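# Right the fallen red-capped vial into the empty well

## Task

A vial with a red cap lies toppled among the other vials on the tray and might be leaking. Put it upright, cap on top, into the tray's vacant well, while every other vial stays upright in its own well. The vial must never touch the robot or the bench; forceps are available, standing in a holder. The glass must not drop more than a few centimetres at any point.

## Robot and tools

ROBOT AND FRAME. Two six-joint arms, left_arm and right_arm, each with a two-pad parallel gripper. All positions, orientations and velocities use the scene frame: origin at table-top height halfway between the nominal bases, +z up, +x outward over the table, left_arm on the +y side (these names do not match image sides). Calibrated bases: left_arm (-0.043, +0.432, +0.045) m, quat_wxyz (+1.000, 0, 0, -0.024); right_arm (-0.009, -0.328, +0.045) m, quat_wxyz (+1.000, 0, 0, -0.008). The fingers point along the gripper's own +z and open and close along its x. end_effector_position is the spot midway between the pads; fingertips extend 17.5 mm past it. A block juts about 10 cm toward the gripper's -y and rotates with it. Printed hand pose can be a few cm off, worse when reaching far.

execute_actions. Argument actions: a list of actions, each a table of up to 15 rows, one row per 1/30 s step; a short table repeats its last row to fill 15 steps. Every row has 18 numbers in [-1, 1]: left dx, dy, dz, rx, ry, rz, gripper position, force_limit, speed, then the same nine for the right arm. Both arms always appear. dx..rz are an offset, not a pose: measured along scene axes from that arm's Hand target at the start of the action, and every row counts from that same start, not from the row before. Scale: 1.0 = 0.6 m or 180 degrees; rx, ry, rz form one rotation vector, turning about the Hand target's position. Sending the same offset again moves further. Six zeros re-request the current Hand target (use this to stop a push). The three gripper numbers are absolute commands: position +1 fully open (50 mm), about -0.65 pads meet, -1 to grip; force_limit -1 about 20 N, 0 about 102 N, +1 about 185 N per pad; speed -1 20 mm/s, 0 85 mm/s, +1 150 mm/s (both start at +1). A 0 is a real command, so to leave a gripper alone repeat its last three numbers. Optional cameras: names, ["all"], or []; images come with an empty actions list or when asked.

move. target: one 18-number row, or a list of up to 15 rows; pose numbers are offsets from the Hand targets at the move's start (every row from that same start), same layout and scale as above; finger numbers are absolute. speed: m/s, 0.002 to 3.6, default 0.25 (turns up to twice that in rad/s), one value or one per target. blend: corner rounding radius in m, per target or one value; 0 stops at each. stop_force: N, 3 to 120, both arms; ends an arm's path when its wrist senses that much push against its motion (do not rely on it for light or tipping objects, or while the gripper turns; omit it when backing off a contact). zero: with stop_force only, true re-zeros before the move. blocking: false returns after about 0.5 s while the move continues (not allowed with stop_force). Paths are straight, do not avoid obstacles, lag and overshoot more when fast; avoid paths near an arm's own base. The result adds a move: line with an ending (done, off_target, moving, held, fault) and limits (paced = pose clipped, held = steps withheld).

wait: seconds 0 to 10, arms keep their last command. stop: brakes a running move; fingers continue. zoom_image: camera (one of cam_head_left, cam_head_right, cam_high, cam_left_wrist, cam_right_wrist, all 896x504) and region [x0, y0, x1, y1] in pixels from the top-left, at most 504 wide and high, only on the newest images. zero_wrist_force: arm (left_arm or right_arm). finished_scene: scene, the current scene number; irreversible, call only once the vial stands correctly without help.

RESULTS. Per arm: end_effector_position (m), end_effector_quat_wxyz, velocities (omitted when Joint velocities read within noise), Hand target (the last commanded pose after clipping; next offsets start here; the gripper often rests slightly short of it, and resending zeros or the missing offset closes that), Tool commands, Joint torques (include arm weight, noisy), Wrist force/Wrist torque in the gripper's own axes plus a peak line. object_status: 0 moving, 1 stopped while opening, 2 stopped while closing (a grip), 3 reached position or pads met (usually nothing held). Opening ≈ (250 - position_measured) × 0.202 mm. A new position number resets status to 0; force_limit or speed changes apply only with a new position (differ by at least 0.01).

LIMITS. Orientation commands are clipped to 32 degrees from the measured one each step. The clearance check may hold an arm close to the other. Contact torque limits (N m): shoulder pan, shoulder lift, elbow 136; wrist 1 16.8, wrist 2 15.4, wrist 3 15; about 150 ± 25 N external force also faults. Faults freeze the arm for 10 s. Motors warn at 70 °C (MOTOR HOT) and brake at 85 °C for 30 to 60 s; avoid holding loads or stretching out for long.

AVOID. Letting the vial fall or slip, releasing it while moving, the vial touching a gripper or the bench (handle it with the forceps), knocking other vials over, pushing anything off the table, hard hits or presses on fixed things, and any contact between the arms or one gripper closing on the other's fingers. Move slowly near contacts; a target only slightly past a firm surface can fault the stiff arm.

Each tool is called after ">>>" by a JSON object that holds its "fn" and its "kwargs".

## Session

>>> {"fn": "execute_actions", "kwargs": {"actions": []}}

Scene clock: 0.00 s.
left_arm: end_effector_position=(+0.0179, +0.1466, +0.1358) position_measured=3 object_status=3 end_effector_quat_wxyz=(-0.240, +0.932, +0.221, -0.158) | right_arm: end_effector_position=(+0.0322, -0.4779, +0.2907) position_measured=3 object_status=3 end_effector_quat_wxyz=(+0.430, +0.291, +0.825, +0.224)
Joint positions: left_arm=[-1.44 -1.588 2.234 -1.76 -1.948 -0.295] | right_arm=[1.367 -0.917 -2.398 -1.913 2.488 3.342]
Joint velocities: within noise
Joint torques (N m): no reading
Wrist force (N): no reading
Wrist torque (N m): no reading
Wrist force, peak (N): no reading
Hand target: left_arm +0.0179, +0.1466, +0.1358; -0.240, +0.932, +0.221, -0.158 | right_arm +0.0322, -0.4779, +0.2907; +0.430, +0.291, +0.825, +0.224
Tool commands: left_gripper/position=+1.0 left_gripper/force_limit=+1.0 left_gripper/speed=+1.0 right_gripper/position=+1.0 right_gripper/force_limit=+1.0 right_gripper/speed=+1.0

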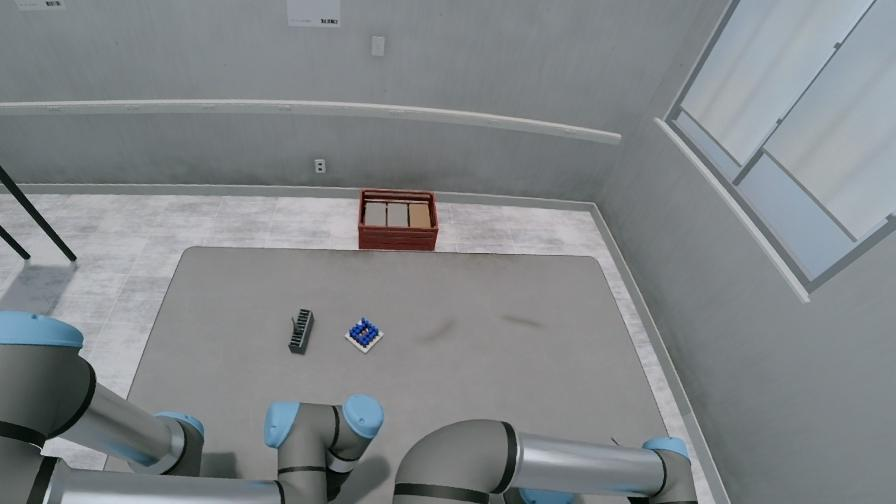

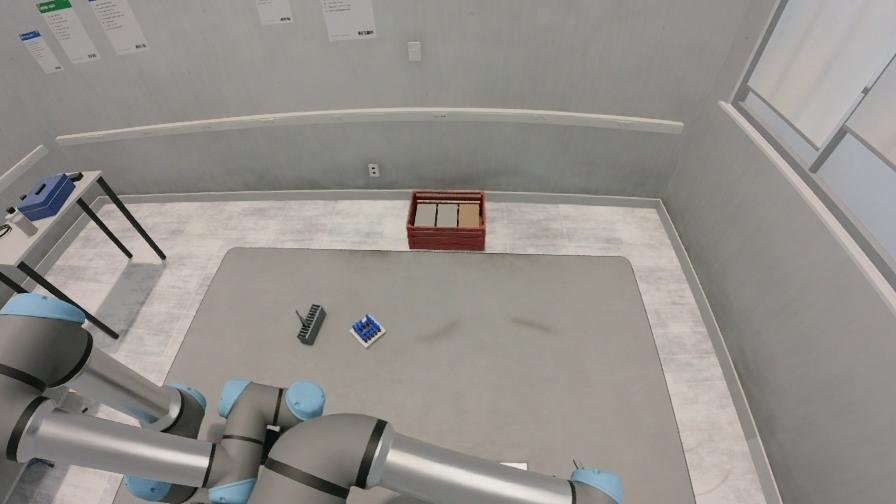

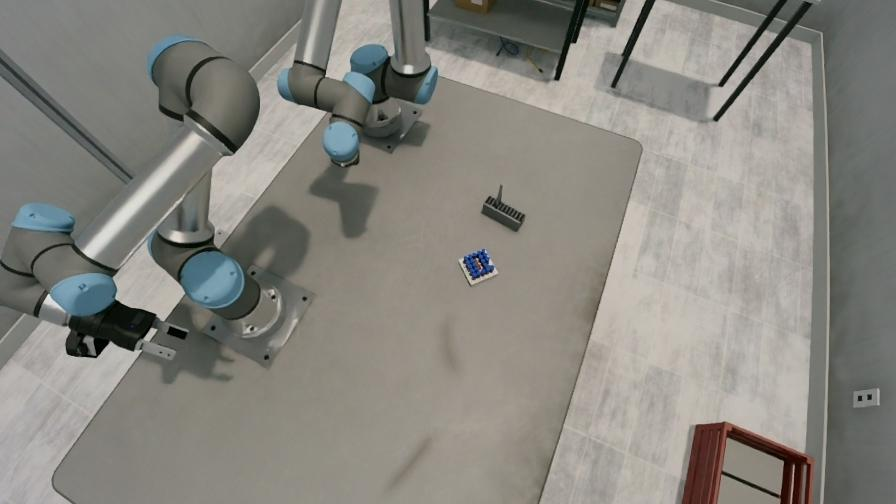

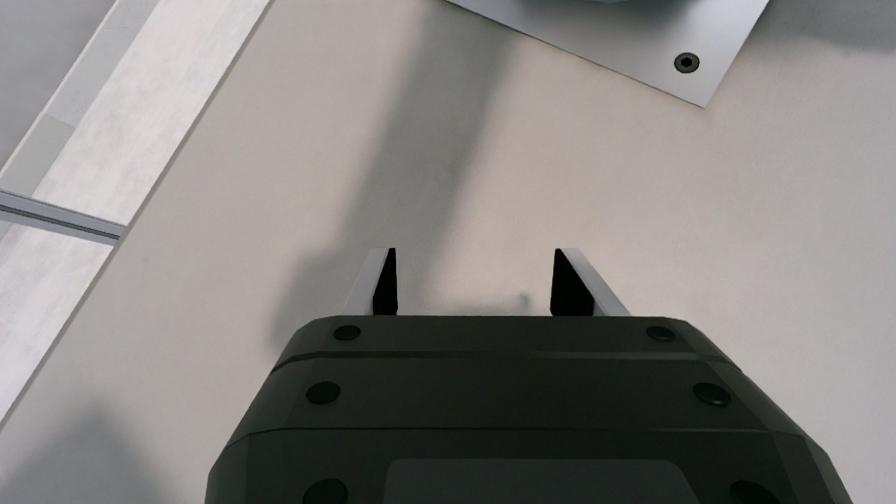

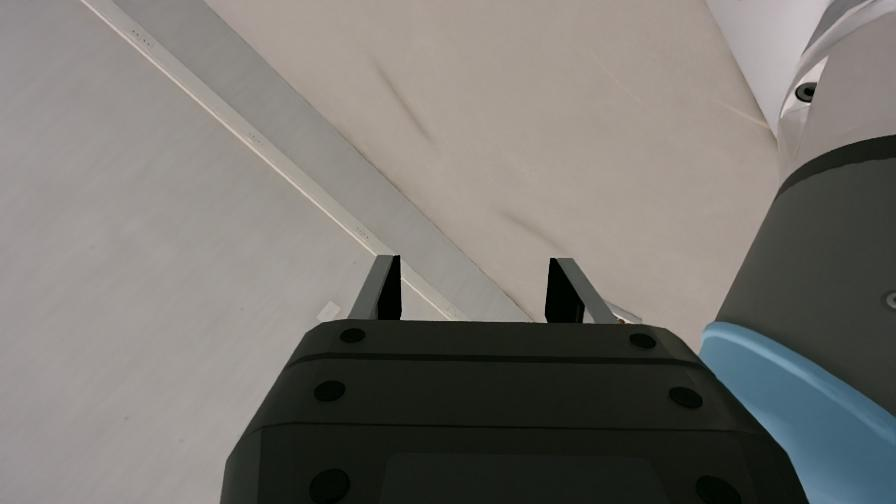

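>>> {"fn": "zoom_image", "kwargs": {"camera": "cam_high", "region": [440, 170, 540, 300]}}

>>> {"fn": "zoom_image", "kwargs": {"camera": "cam_head_left", "region": [280, 300, 390, 360]}}

>>> {"fn": "zoom_image", "kwargs": {"camera": "cam_head_right", "region": [285, 295, 395, 355]}}

Scaled by 3.877 from the camera's 896x504 image, which has a finer 1280x720 frame.

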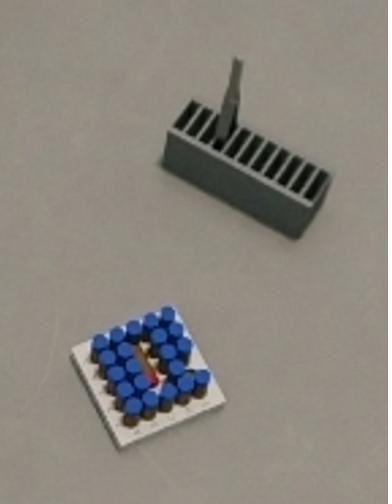

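Scaled by 4.582 from the camera's 896x504 image, which has a finer 1280x720 frame.

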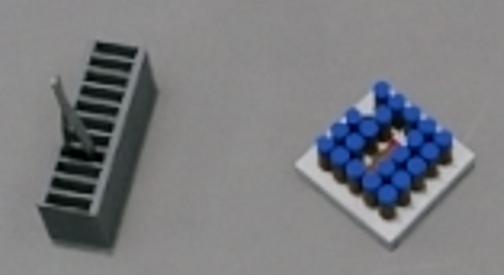

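Scaled by 4.582 from the camera's 896x504 image, which has a finer 1280x720 frame.

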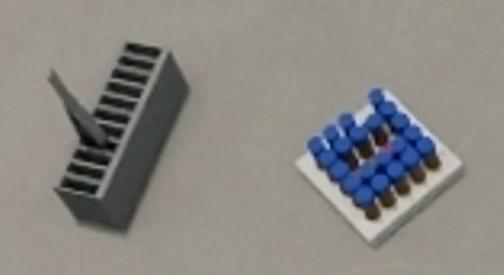

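>>> {"fn": "move", "kwargs": {"target": [[0,0,0.2,-0.03,-0.02,-0.03,1,1,1,0,0,0,0,0,0,1,1,1],[0.45,0.08,0.44,-0.1563,-0.1029,-0.1439,1,1,1,0,0,0,0,0,0,1,1,1]], "speed": 0.3, "blend": 0.05, "cameras": ["cam_left_wrist","cam_high"]}}

Scene clock: 3.20 s.
left_arm: end_effector_position=(+0.2878, +0.1946, +0.3997) position_measured=3 object_status=3 end_effector_quat_wxyz=(-0.001, +1.000, +0.000, +0.000) | right_arm: end_effector_position=(+0.0322, -0.4779, +0.2907) position_measured=3 object_status=3 end_effector_quat_wxyz=(+0.430, +0.291, +0.825, +0.224)
Joint positions: left_arm=[-0.906 -1.82 1.717 -1.467 -1.57 0.616] | right_arm=[1.367 -0.917 -2.398 -1.913 2.488 3.342]
Joint torques (N m): left_arm=[13.44 -23.83 -31.57 -4.46 1.43 1.22] | right_arm=[0.75 -4.12 26.85 2.24 1.77 -0.17]
Wrist force (N): left_arm=[-0.3 -0.1 0.7] | right_arm=[-0.2 0.3 -0.3]
Wrist torque (N m): left_arm=[-0.10 0.07 -0.15] | right_arm=[0.05 0.03 0.00]
Wrist force, peak (N): left_arm=[1.0 2.3 2.7] | right_arm=[-0.3 0.4 -0.6]
Hand target: left_arm +0.2879, +0.1946, +0.3998; +0.000, +1.000, +0.000, +0.000 | right_arm +0.0322, -0.4779, +0.2907; +0.430, +0.291, +0.825, +0.224
Off the commanded pose: left_arm 0.000 m, 0 deg | right_arm 0.000 m, 0 deg.
move: done
Images, in order (width x height): cam_high 896x504, cam_left_wrist 896x504.

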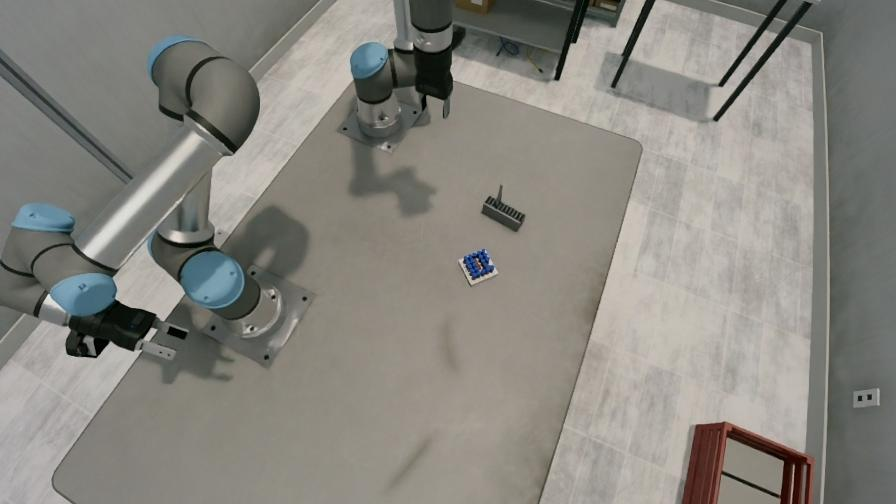

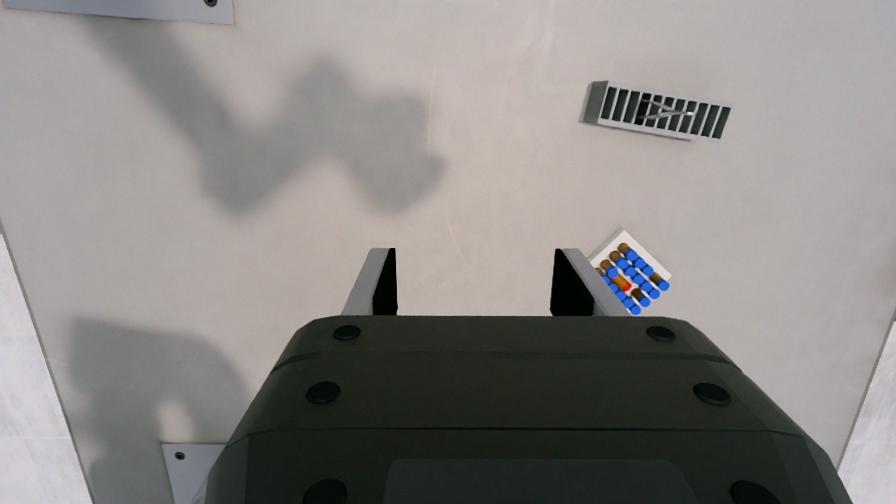

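>>> {"fn": "move", "kwargs": {"target": [0.25,-0.06,-0.13,0,0,0,1,1,1,0,0,0,0,0,0,1,1,1], "speed": 0.25, "cameras": ["cam_left_wrist"]}}

>>> {"fn": "zoom_image", "kwargs": {"camera": "cam_left_wrist", "region": [380, 40, 620, 200]}}

>>> {"fn": "zoom_image", "kwargs": {"camera": "cam_left_wrist", "region": [430, 190, 610, 320]}}

Scene clock: 4.77 s.
left_arm: end_effector_position=(+0.4378, +0.1587, +0.3218) position_measured=3 object_status=3 end_effector_quat_wxyz=(+0.000, +1.000, +0.000, +0.000) | right_arm: end_effector_position=(+0.0322, -0.4779, +0.2907) position_measured=3 object_status=3 end_effector_quat_wxyz=(+0.430, +0.291, +0.825, +0.224)
Joint positions: left_arm=[-0.711 -1.457 1.58 -1.693 -1.57 0.811] | right_arm=[1.367 -0.917 -2.398 -1.913 2.488 3.342]
Joint torques (N m): left_arm=[-6.82 -20.47 -30.1 -4.57 -0.85 0.66] | right_arm=[0.55 -5.03 26.36 2.15 1.71 -0.18]
Wrist force (N): left_arm=[-0.2 -0.1 0.6] | right_arm=[-0.5 -0.1 -0.6]
Wrist torque (N m): left_arm=[-0.09 0.06 -0.14] | right_arm=[-0.01 0.08 0.00]
Wrist force, peak (N): left_arm=[-3.0 -1.1 -1.4] | right_arm=[-0.5 -0.1 -0.6]
Hand target: left_arm +0.4379, +0.1586, +0.3218; +0.000, +1.000, +0.000, +0.000 | right_arm +0.0322, -0.4779, +0.2907; +0.430, +0.291, +0.825, +0.224
Off the commanded pose: left_arm 0.000 m, 0 deg | right_arm 0.000 m, 0 deg.
move: done
Images, in order (width x height): cam_left_wrist 896x504.

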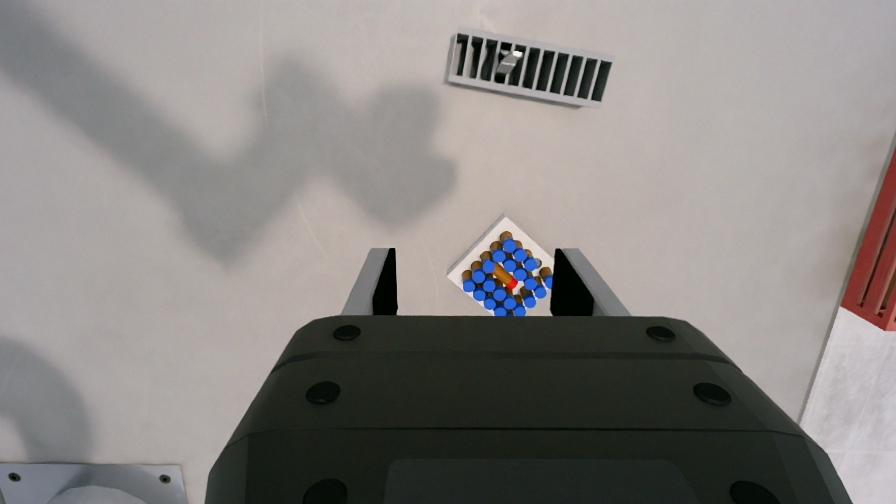

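Scaled by 2.100 from the camera's 896x504 image, which has a finer 1280x720 frame.

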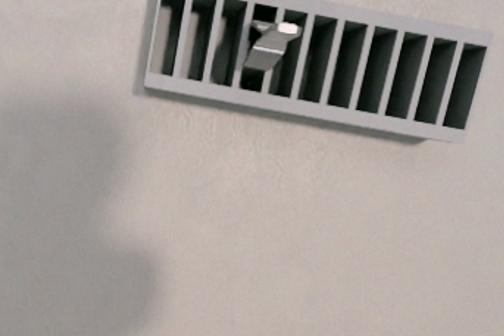

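Scaled by 2.800 from the camera's 896x504 image, which has a finer 1280x720 frame.

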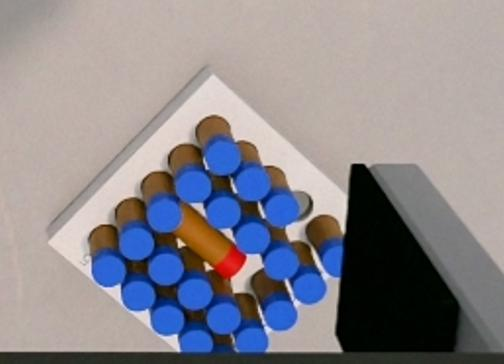

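>>> {"fn": "move", "kwargs": {"target": [0.077,0.172,-0.12,0,0,0,1,1,1,0,0,0,0,0,0,1,1,1], "speed": 0.2, "cameras": ["cam_left_wrist"]}}

>>> {"fn": "zoom_image", "kwargs": {"camera": "cam_left_wrist", "region": [340, 160, 560, 320]}}

Scene clock: 6.90 s.
left_arm: end_effector_position=(+0.4841, +0.2618, +0.2498) position_measured=3 object_status=3 end_effector_quat_wxyz=(+0.000, +1.000, +0.000, +0.000) | right_arm: end_effector_position=(+0.0322, -0.4779, +0.2907) position_measured=3 object_status=3 end_effector_quat_wxyz=(+0.430, +0.291, +0.825, +0.224)
Joint positions: left_arm=[-0.506 -1.419 1.725 -1.876 -1.57 1.016] | right_arm=[1.367 -0.917 -2.398 -1.913 2.488 3.342]
Joint torques (N m): left_arm=[5.75 -44 -20.82 -3.07 -1.69 1.43] | right_arm=[0.38 -4.07 26.2 2.1 1.71 0.07]
Wrist force (N): left_arm=[-0.6 -0.1 0.7] | right_arm=[-0.2 0.0 -0.4]
Wrist torque (N m): left_arm=[-0.09 0.12 -0.15] | right_arm=[0.00 0.03 0.00]
Wrist force, peak (N): left_arm=[0.6 -2.5 2.1] | right_arm=[-0.5 0.4 -0.3]
Hand target: left_arm +0.4841, +0.2618, +0.2498; +0.000, +1.000, +0.000, +0.000 | right_arm +0.0322, -0.4779, +0.2907; +0.430, +0.291, +0.825, +0.224
Off the commanded pose: left_arm 0.000 m, 0 deg | right_arm 0.000 m, 0 deg.
move: done
Images, in order (width x height): cam_left_wrist 896x504.

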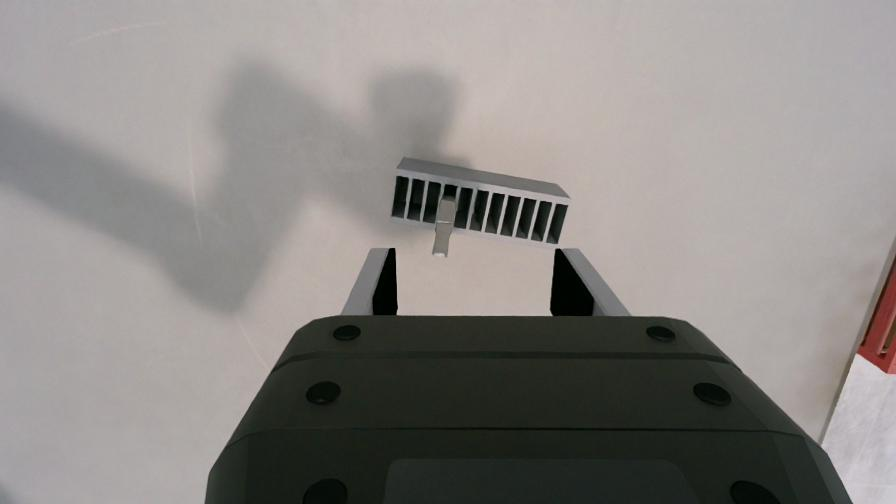

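Scaled by 2.291 from the camera's 896x504 image, which has a finer 1280x720 frame.

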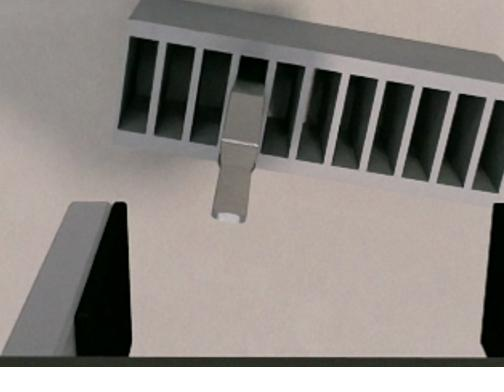

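>>> {"fn": "move", "kwargs": {"target": [[0,0,0,0,0,0,1,1,1,0.363,0.097,0.1,-0.317,-0.193,0.179,1,1,1],[0,0,0,0,0,0,1,1,1,0.53,0.463,-0.02,-0.634,-0.387,0.359,1,1,1]], "speed": 0.2, "blend": 0.05, "cameras": ["cam_right_wrist","cam_high","cam_head_left"]}}

Scene clock: 10.63 s.
left_arm: end_effector_position=(+0.4841, +0.2618, +0.2498) position_measured=3 object_status=3 end_effector_quat_wxyz=(+0.000, +1.000, +0.000, +0.000) | right_arm: end_effector_position=(+0.1742, -0.4389, +0.3308) position_measured=3 object_status=3 end_effector_quat_wxyz=(+0.598, -0.073, +0.794, +0.084)
Joint positions: left_arm=[-0.506 -1.419 1.725 -1.876 -1.57 1.016] | right_arm=[2.09 -0.757 -2.825 -0.365 2.757 3.993]
Joint torques (N m): left_arm=[14.27 -44.1 -17.11 -5.06 -1.68 1.26] | right_arm=[-13.74 -0.18 37.37 0.68 3.76 -1.36]
Wrist force (N): left_arm=[-0.4 0.0 0.4] | right_arm=[-1.5 -2.6 -0.6]
Wrist torque (N m): left_arm=[-0.07 0.08 -0.14] | right_arm=[-0.24 0.25 0.10]
Wrist force, peak (N): left_arm=[-0.6 -0.4 0.7] | right_arm=[-3.5 -2.3 -1.2]
Hand target: left_arm +0.4841, +0.2618, +0.2498; +0.000, +1.000, +0.000, +0.000 | right_arm +0.1742, -0.4389, +0.3309; +0.598, -0.073, +0.794, +0.083 (not the last commanded pose)
Off the commanded pose: left_arm 0.000 m, 0 deg | right_arm 0.301 m, 99 deg.
move: held (right_arm; a check stopped the path); path passed 0 of 2 targets; limits=held
pose unreachable (right arm): on one or more control steps of this call, first in action 0 (counted from 0), this arm could not follow its commanded pose, so it was not sent that pose on those steps. It may still have moved: this result reports where it is.
cause: moving toward the commanded pose would bring two parts of the arm too close to each other (joints 3 (elbow) and 4 (wrist 1) lie between them).
Images, in order (width x height): cam_head_left 896x504, cam_high 896x504, cam_right_wrist 896x504.

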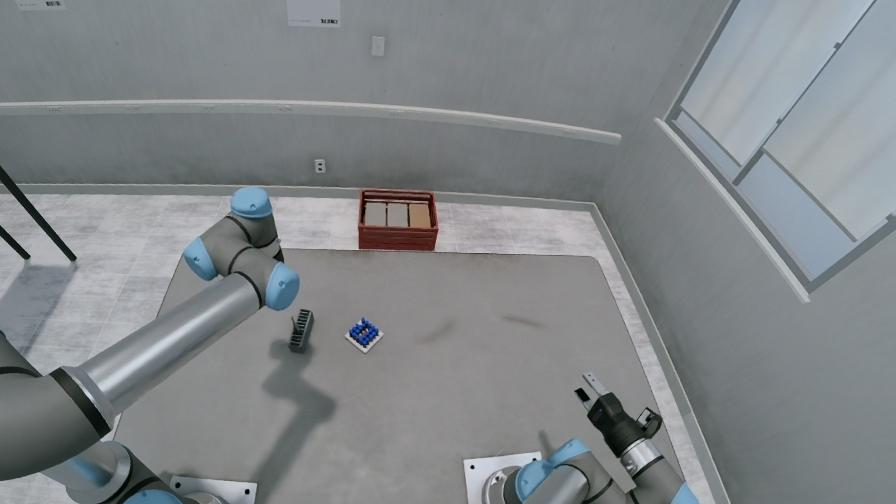

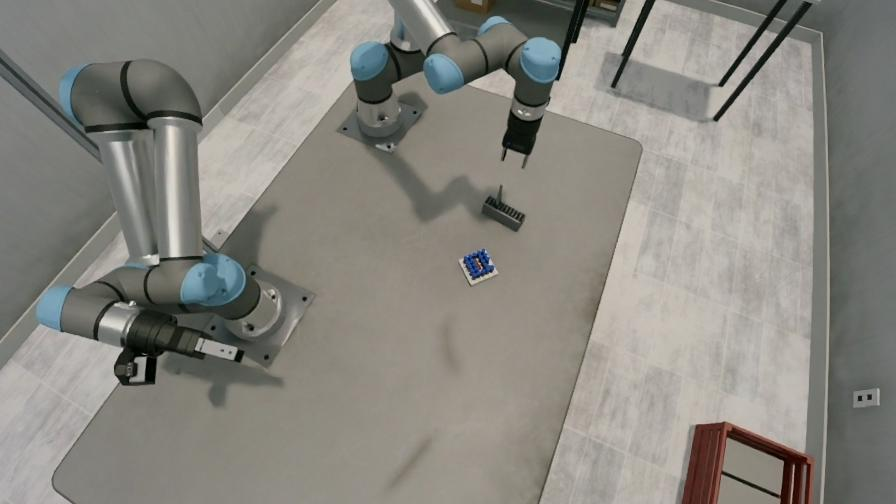

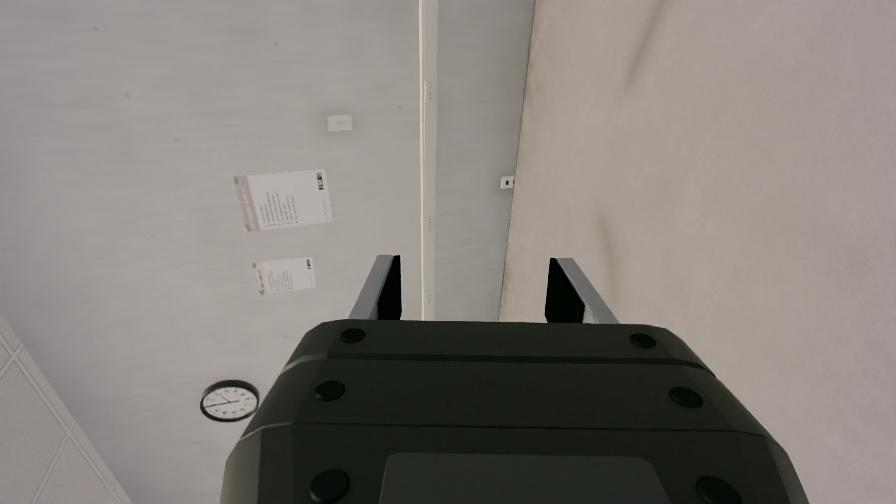

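>>> {"fn": "move", "kwargs": {"target": [[0,0,0,0,0,0,1,1,1,0.293,0.2,0.05,0,0,0,1,1,1],[0,0,0,0,0,0,1,1,1,0.34,0.4,0.05,-0.42,-0.267,0.238,1,1,1]], "speed": 0.2, "blend": 0.05, "cameras": ["cam_right_wrist","cam_high"]}}

Scene clock: 11.43 s.
left_arm: end_effector_position=(+0.4841, +0.2618, +0.2498) position_measured=3 object_status=3 end_effector_quat_wxyz=(+0.000, +1.000, +0.000, +0.000) | right_arm: end_effector_position=(+0.1760, -0.4376, +0.3316) position_measured=3 object_status=3 end_effector_quat_wxyz=(+0.598, -0.074, +0.794, +0.084)
Joint positions: left_arm=[-0.506 -1.419 1.725 -1.876 -1.57 1.016] | right_arm=[2.108 -0.758 -2.827 -0.335 2.745 4.021]
Joint torques (N m): left_arm=[13 -44.97 -17.12 -4.99 -1.64 1.33] | right_arm=[-14.26 -6.56 34.03 0.96 3.54 0.99]
Wrist force (N): left_arm=[-0.3 0.0 0.5] | right_arm=[-1.6 -2.3 -0.6]
Wrist torque (N m): left_arm=[-0.08 0.08 -0.14] | right_arm=[-0.21 0.25 0.09]
Wrist force, peak (N): left_arm=[-0.7 0.1 0.6] | right_arm=[-0.3 -3.2 -2.3]
Hand target: left_arm +0.4841, +0.2618, +0.2498; +0.000, +1.000, +0.000, +0.000 | right_arm +0.1760, -0.4376, +0.3317; +0.598, -0.074, +0.794, +0.084 (not the last commanded pose)
Off the commanded pose: left_arm 0.000 m, 0 deg | right_arm 0.314 m, 99 deg.
move: held (right_arm; a check stopped the path); path passed 0 of 2 targets; limits=held
pose unreachable (right arm): on one or more control steps of this call, first in action 0 (counted from 0), this arm could not follow its commanded pose, so it was not sent that pose on those steps. It may still have moved: this result reports where it is.
cause: moving toward the commanded pose would bring two parts of the arm too close to each other (joints 3 (elbow) and 4 (wrist 1) lie between them).
Images, in order (width x height): cam_high 896x504, cam_right_wrist 896x504.

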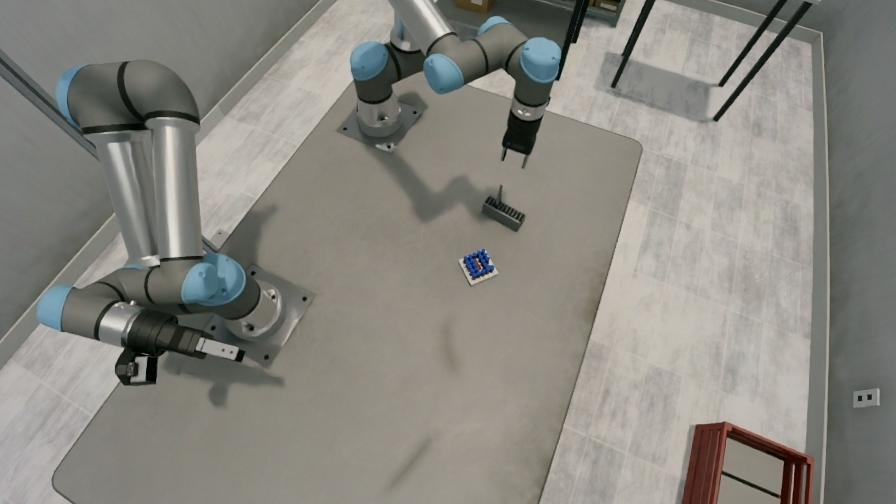

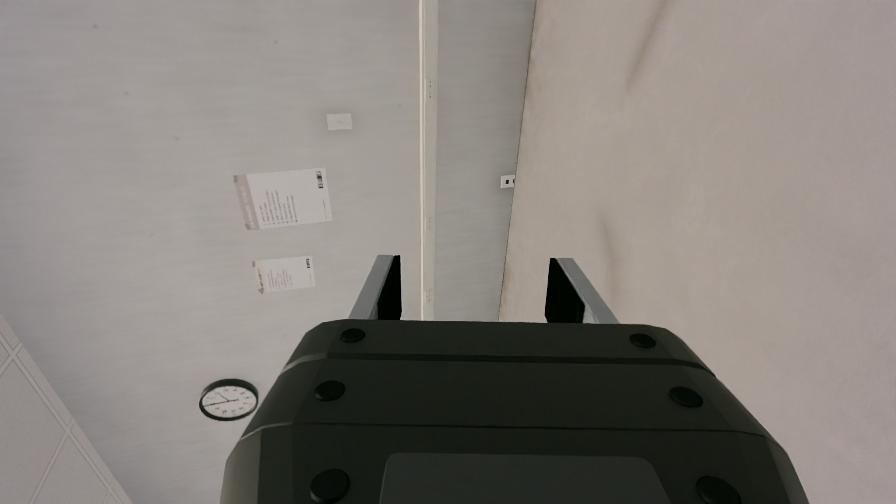

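>>> {"fn": "move", "kwargs": {"target": [0,0,0,0,0,0,1,1,1,0.05,-0.3,0.3,0,0,0,1,1,1], "speed": 0.25, "cameras": []}}

Scene clock: 13.20 s.
left_arm: end_effector_position=(+0.4841, +0.2618, +0.2498) position_measured=3 object_status=3 end_effector_quat_wxyz=(+0.000, +1.000, +0.000, +0.000) | right_arm: end_effector_position=(+0.2059, -0.6176, +0.5116) position_measured=3 object_status=3 end_effector_quat_wxyz=(+0.598, -0.074, +0.794, +0.084)
Joint positions: left_arm=[-0.506 -1.419 1.725 -1.876 -1.57 1.016] | right_arm=[1.899 -1.174 -2.082 -1.178 2.856 3.479]
Joint torques (N m): left_arm=[13.76 -44.72 -16.91 -5.32 -1.7 1.39] | right_arm=[15.62 -1.68 39.04 6.39 0.58 1.43]
Wrist force (N): left_arm=[-0.4 -0.1 0.6] | right_arm=[-1.9 -2.2 -0.5]
Wrist torque (N m): left_arm=[-0.10 0.09 -0.14] | right_arm=[-0.19 0.32 0.18]
Wrist force, peak (N): left_arm=[-0.4 -0.3 0.7] | right_arm=[-3.9 -4.8 -1.5]
Hand target: left_arm +0.4841, +0.2618, +0.2498; +0.000, +1.000, +0.000, +0.000 | right_arm +0.2060, -0.6176, +0.5117; +0.598, -0.074, +0.794, +0.084
Off the commanded pose: left_arm 0.000 m, 0 deg | right_arm 0.000 m, 0 deg.
move: done
No camera images: "cameras" was empty.

>>> {"fn": "move", "kwargs": {"target": [[0,0,0,0,0,0,1,1,1,0.257,0.197,-0.1,-0.15,-0.139,0.13,1,1,1],[0,0,0,0,0,0,1,1,1,0.373,0.53,-0.217,-0.282,-0.261,0.244,1,1,1],[0,0,0,0,0,0,1,1,1,0.382,0.82,-0.437,-0.3756,-0.348,0.3256,1,1,1]], "speed": 0.2, "blend": 0.05, "cameras": ["cam_right_wrist","cam_high"]}}

Scene clock: 19.10 s.
left_arm: end_effector_position=(+0.4841, +0.2618, +0.2498) position_measured=3 object_status=3 end_effector_quat_wxyz=(+0.000, +1.000, +0.000, +0.000) | right_arm: end_effector_position=(+0.4352, -0.1256, +0.2496) position_measured=3 object_status=3 end_effector_quat_wxyz=(-0.644, +0.731, -0.190, +0.125) end_effector_velocity=(+0.000, +0.000, -0.001) end_effector_angular_velocity=(-0.003, -0.002, +0.000)
Joint positions: left_arm=[-0.506 -1.419 1.725 -1.876 -1.57 1.016] | right_arm=[3.481 -2.1 -2.427 1.185 2.361 3.061]
Joint velocities: left_arm=[within noise] | right_arm=[0 -0.001 -0.001 0 -0.001 -0.005]
Joint torques (N m): left_arm=[13.44 -43.7 -17.27 -4.93 -1.85 1.36] | right_arm=[6.99 20.6 -5.47 0.18 -0.59 -1.65]
Wrist force (N): left_arm=[-0.5 0.1 0.3] | right_arm=[1.5 -6.5 0.1]
Wrist torque (N m): left_arm=[-0.06 0.11 -0.14] | right_arm=[-0.35 0.15 1.03]
Wrist force, peak (N): left_arm=[-0.7 0.0 0.6] | right_arm=[1.6 -6.8 0.0]
Hand target: left_arm +0.4841, +0.2618, +0.2498; +0.000, +1.000, +0.000, +0.000 | right_arm +0.4352, -0.1256, +0.2495; -0.643, +0.731, -0.190, +0.125
Off the commanded pose: left_arm 0.000 m, 0 deg | right_arm 0.000 m, 0 deg.
move: done
Images, in order (width x height): cam_high 896x504, cam_right_wrist 896x504.

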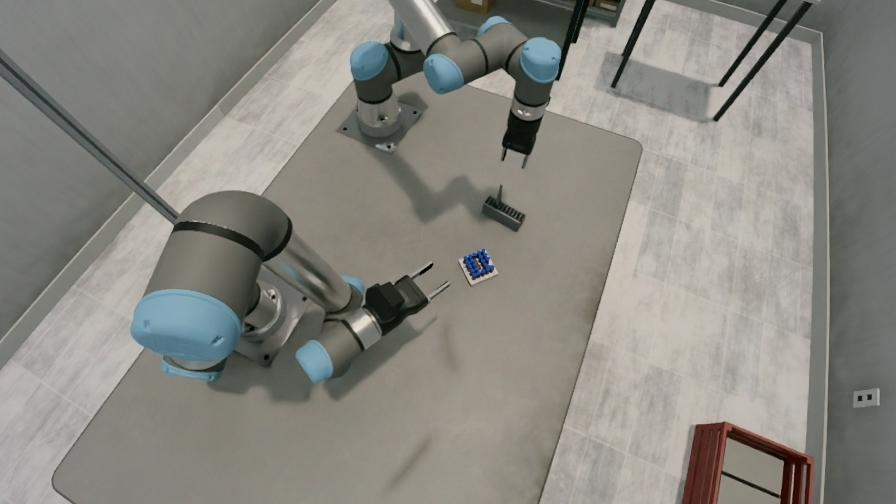

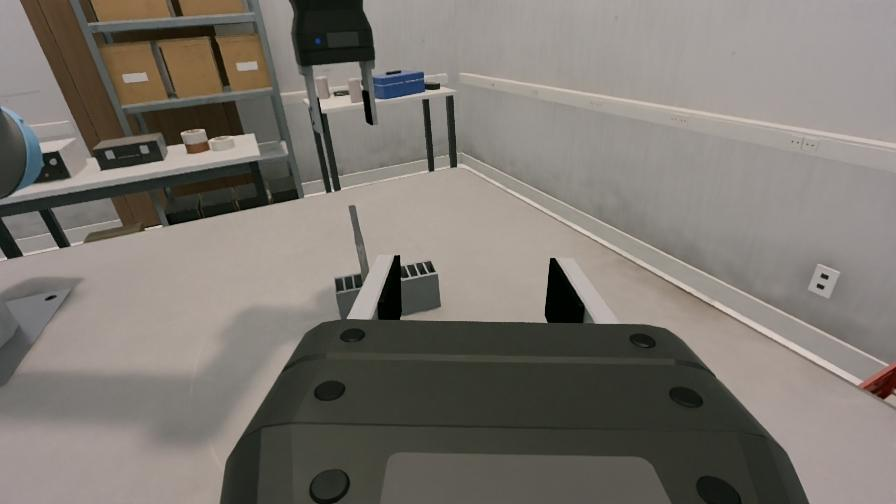

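>>> {"fn": "zoom_image", "kwargs": {"camera": "cam_right_wrist", "region": [310, 190, 450, 330]}}

Scaled by 3.600 from the camera's 896x504 image, which has a finer 1280x720 frame.

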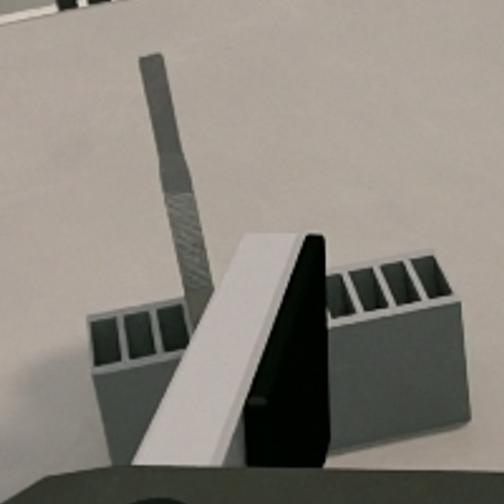

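>>> {"fn": "move", "kwargs": {"target": [-0.0093,-0.059,-0.0497,0.037,0.0165,-0.5494,1,1,1,0,0,0,0,0,0,1,1,1], "speed": 0.25, "cameras": ["cam_right_wrist","cam_left_wrist"]}}

>>> {"fn": "zoom_image", "kwargs": {"camera": "cam_left_wrist", "region": [370, 200, 570, 320]}}

>>> {"fn": "zoom_image", "kwargs": {"camera": "cam_right_wrist", "region": [270, 90, 450, 330]}}

Scene clock: 24.57 s.
left_arm: end_effector_position=(+0.4785, +0.2264, +0.2199) position_measured=3 object_status=3 end_effector_quat_wxyz=(+0.051, -0.648, +0.759, +0.023) end_effector_velocity=(+0.000, +0.000, +0.000) end_effector_angular_velocity=(+0.000, +0.001, -0.006) | right_arm: end_effector_position=(+0.4352, -0.1256, +0.2495) position_measured=3 object_status=3 end_effector_quat_wxyz=(-0.643, +0.731, -0.190, +0.125)
Joint positions: left_arm=[-0.619 -1.383 1.762 -1.925 -1.461 2.63] | right_arm=[3.481 -2.1 -2.427 1.184 2.361 3.061]
Joint velocities: left_arm=[0.001 0 -0.001 0.001 0 0.007] | right_arm=[within noise]
Joint torques (N m): left_arm=[14.8 -43.2 -29.12 -0.9 -1.65 1.21] | right_arm=[15.14 21.05 -4.1 0.29 -0.93 -1.59]
Wrist force (N): left_arm=[-0.1 -0.3 0.6] | right_arm=[1.6 -6.5 0.2]
Wrist torque (N m): left_arm=[-0.15 0.03 -0.11] | right_arm=[-0.34 0.12 1.03]
Wrist force, peak (N): left_arm=[-0.6 -0.3 0.8] | right_arm=[1.6 -6.7 0.1]
Hand target: left_arm +0.4785, +0.2264, +0.2200; +0.051, -0.648, +0.759, +0.023 | right_arm +0.4352, -0.1256, +0.2495; -0.643, +0.731, -0.190, +0.125
Off the commanded pose: left_arm 0.000 m, 0 deg | right_arm 0.000 m, 0 deg.
move: done
Images, in order (width x height): cam_left_wrist 896x504, cam_right_wrist 896x504.

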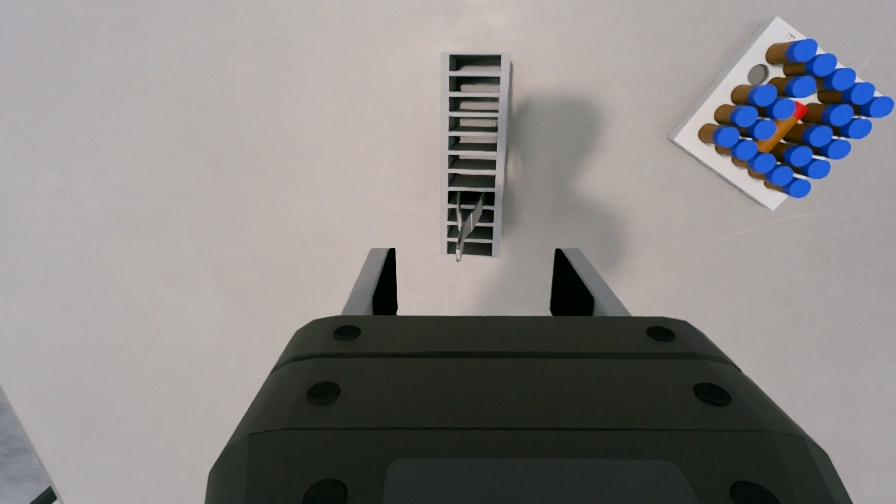

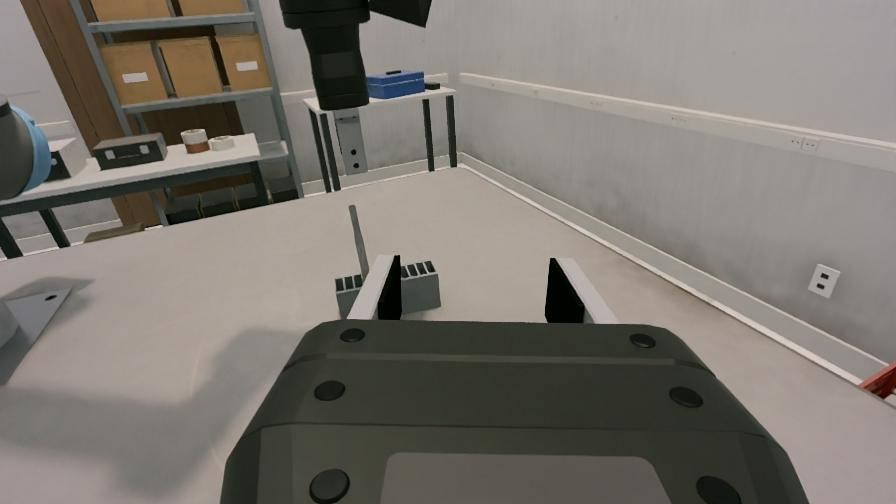

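Scaled by 2.520 from the camera's 896x504 image, which has a finer 1280x720 frame.

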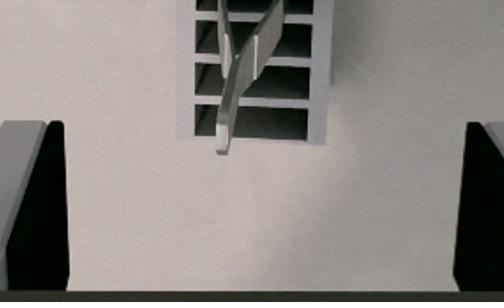

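Scaled by 2.100 from the camera's 896x504 image, which has a finer 1280x720 frame.

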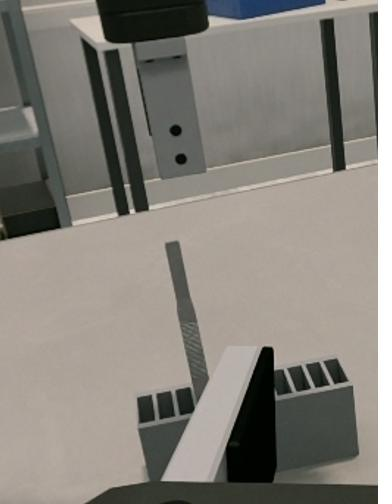

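>>> {"fn": "zoom_image", "kwargs": {"camera": "cam_left_wrist", "region": [420, 40, 540, 160]}}

>>> {"fn": "zoom_image", "kwargs": {"camera": "cam_left_wrist", "region": [420, 160, 540, 280]}}

>>> {"fn": "zoom_image", "kwargs": {"camera": "cam_left_wrist", "region": [660, 10, 896, 220]}}

Scaled by 4.200 from the camera's 896x504 image, which has a finer 1280x720 frame.

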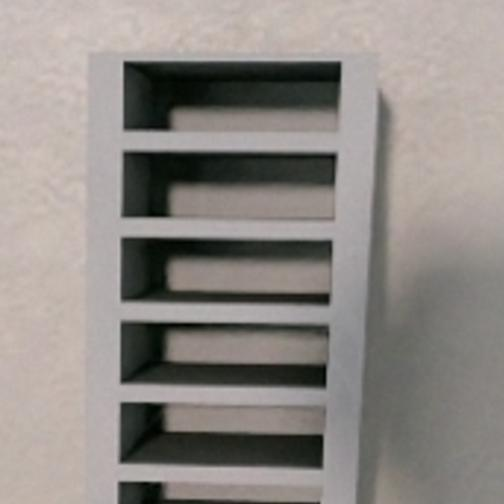

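Scaled by 4.200 from the camera's 896x504 image, which has a finer 1280x720 frame.

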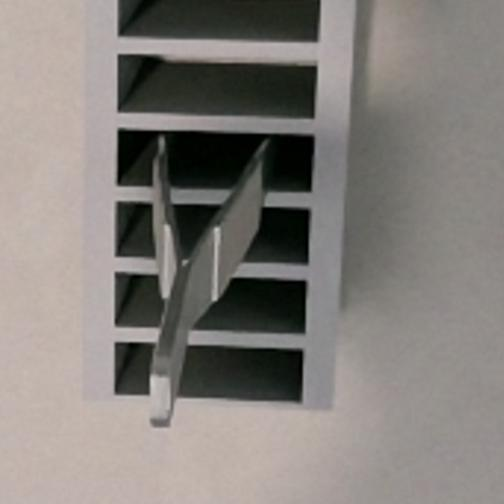

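Scaled by 2.136 from the camera's 896x504 image, which has a finer 1280x720 frame.

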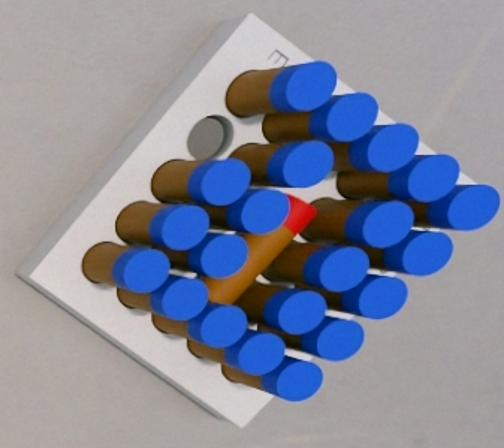

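>>> {"fn": "move", "kwargs": {"target": [-0.0252,0.024,-0.0588,-0.04,-0.0273,-0.0047,1,1,1,0,0,0,0,0,0,1,1,1], "speed": 0.15, "cameras": ["cam_right_wrist","cam_left_wrist"]}}

>>> {"fn": "zoom_image", "kwargs": {"camera": "cam_left_wrist", "region": [370, 160, 570, 320]}}

>>> {"fn": "zoom_image", "kwargs": {"camera": "cam_right_wrist", "region": [270, 130, 450, 310]}}

Scene clock: 29.83 s.
left_arm: end_effector_position=(+0.4634, +0.2409, +0.1848) position_measured=3 object_status=3 end_effector_quat_wxyz=(+0.043, -0.645, +0.761, -0.053) end_effector_velocity=(+0.000, -0.001, +0.000) end_effector_angular_velocity=(-0.002, -0.002, -0.002) | right_arm: end_effector_position=(+0.4352, -0.1256, +0.2495) position_measured=3 object_status=3 end_effector_quat_wxyz=(-0.643, +0.731, -0.190, +0.125)
Joint positions: left_arm=[-0.59 -1.447 1.981 -2.229 -1.511 2.671] | right_arm=[3.481 -2.1 -2.427 1.184 2.361 3.061]
Joint velocities: left_arm=[-0.002 0 0.001 -0.005 0 0] | right_arm=[within noise]
Joint torques (N m): left_arm=[-13.7 -18.38 -15.14 -5.64 0.98 -1.55] | right_arm=[15.36 23.37 -5.33 0.41 -0.84 -1.59]
Wrist force (N): left_arm=[-0.3 -0.2 0.3] | right_arm=[1.2 -6.4 0.4]
Wrist torque (N m): left_arm=[-0.11 0.06 -0.15] | right_arm=[-0.33 0.19 1.03]
Wrist force, peak (N): left_arm=[-1.2 0.9 1.1] | right_arm=[1.4 -6.7 0.2]
Hand target: left_arm +0.4634, +0.2408, +0.1847; +0.043, -0.645, +0.761, -0.053 | right_arm +0.4352, -0.1256, +0.2495; -0.643, +0.731, -0.190, +0.125
Off the commanded pose: left_arm 0.000 m, 0 deg | right_arm 0.000 m, 0 deg.
move: done
Images, in order (width x height): cam_left_wrist 896x504, cam_right_wrist 896x504.

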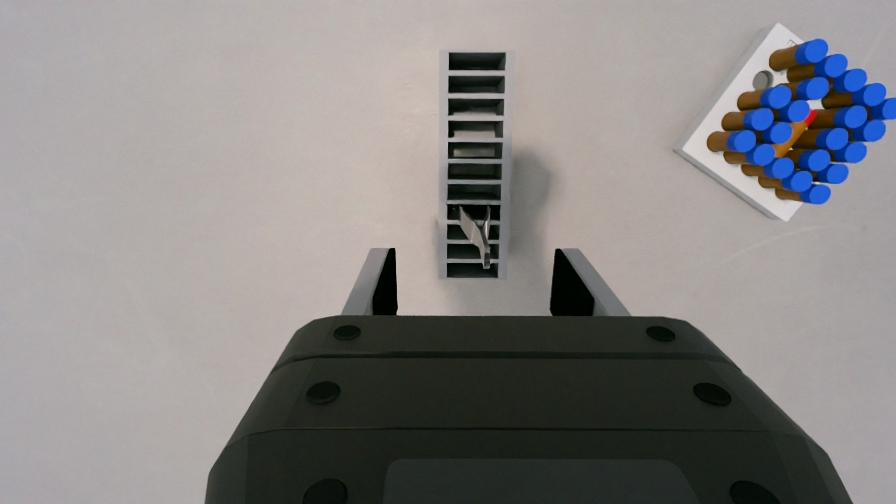

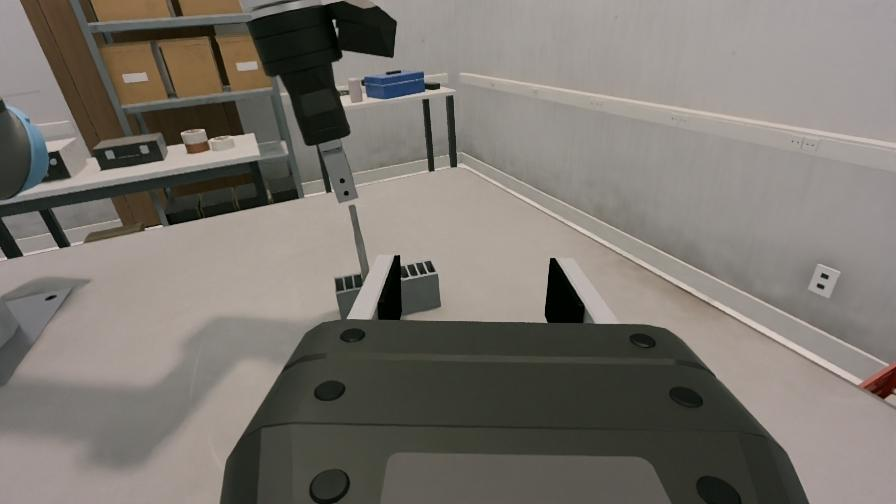

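Scaled by 2.520 from the camera's 896x504 image, which has a finer 1280x720 frame.

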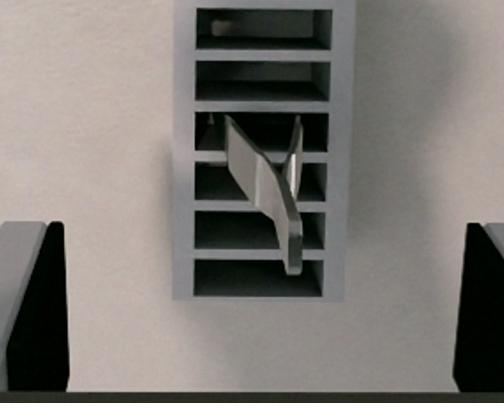

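Scaled by 2.800 from the camera's 896x504 image, which has a finer 1280x720 frame.

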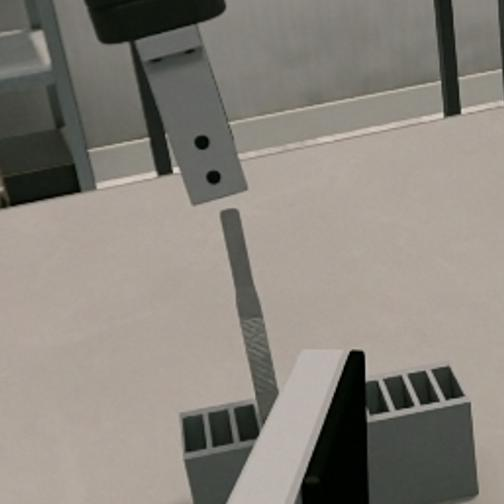

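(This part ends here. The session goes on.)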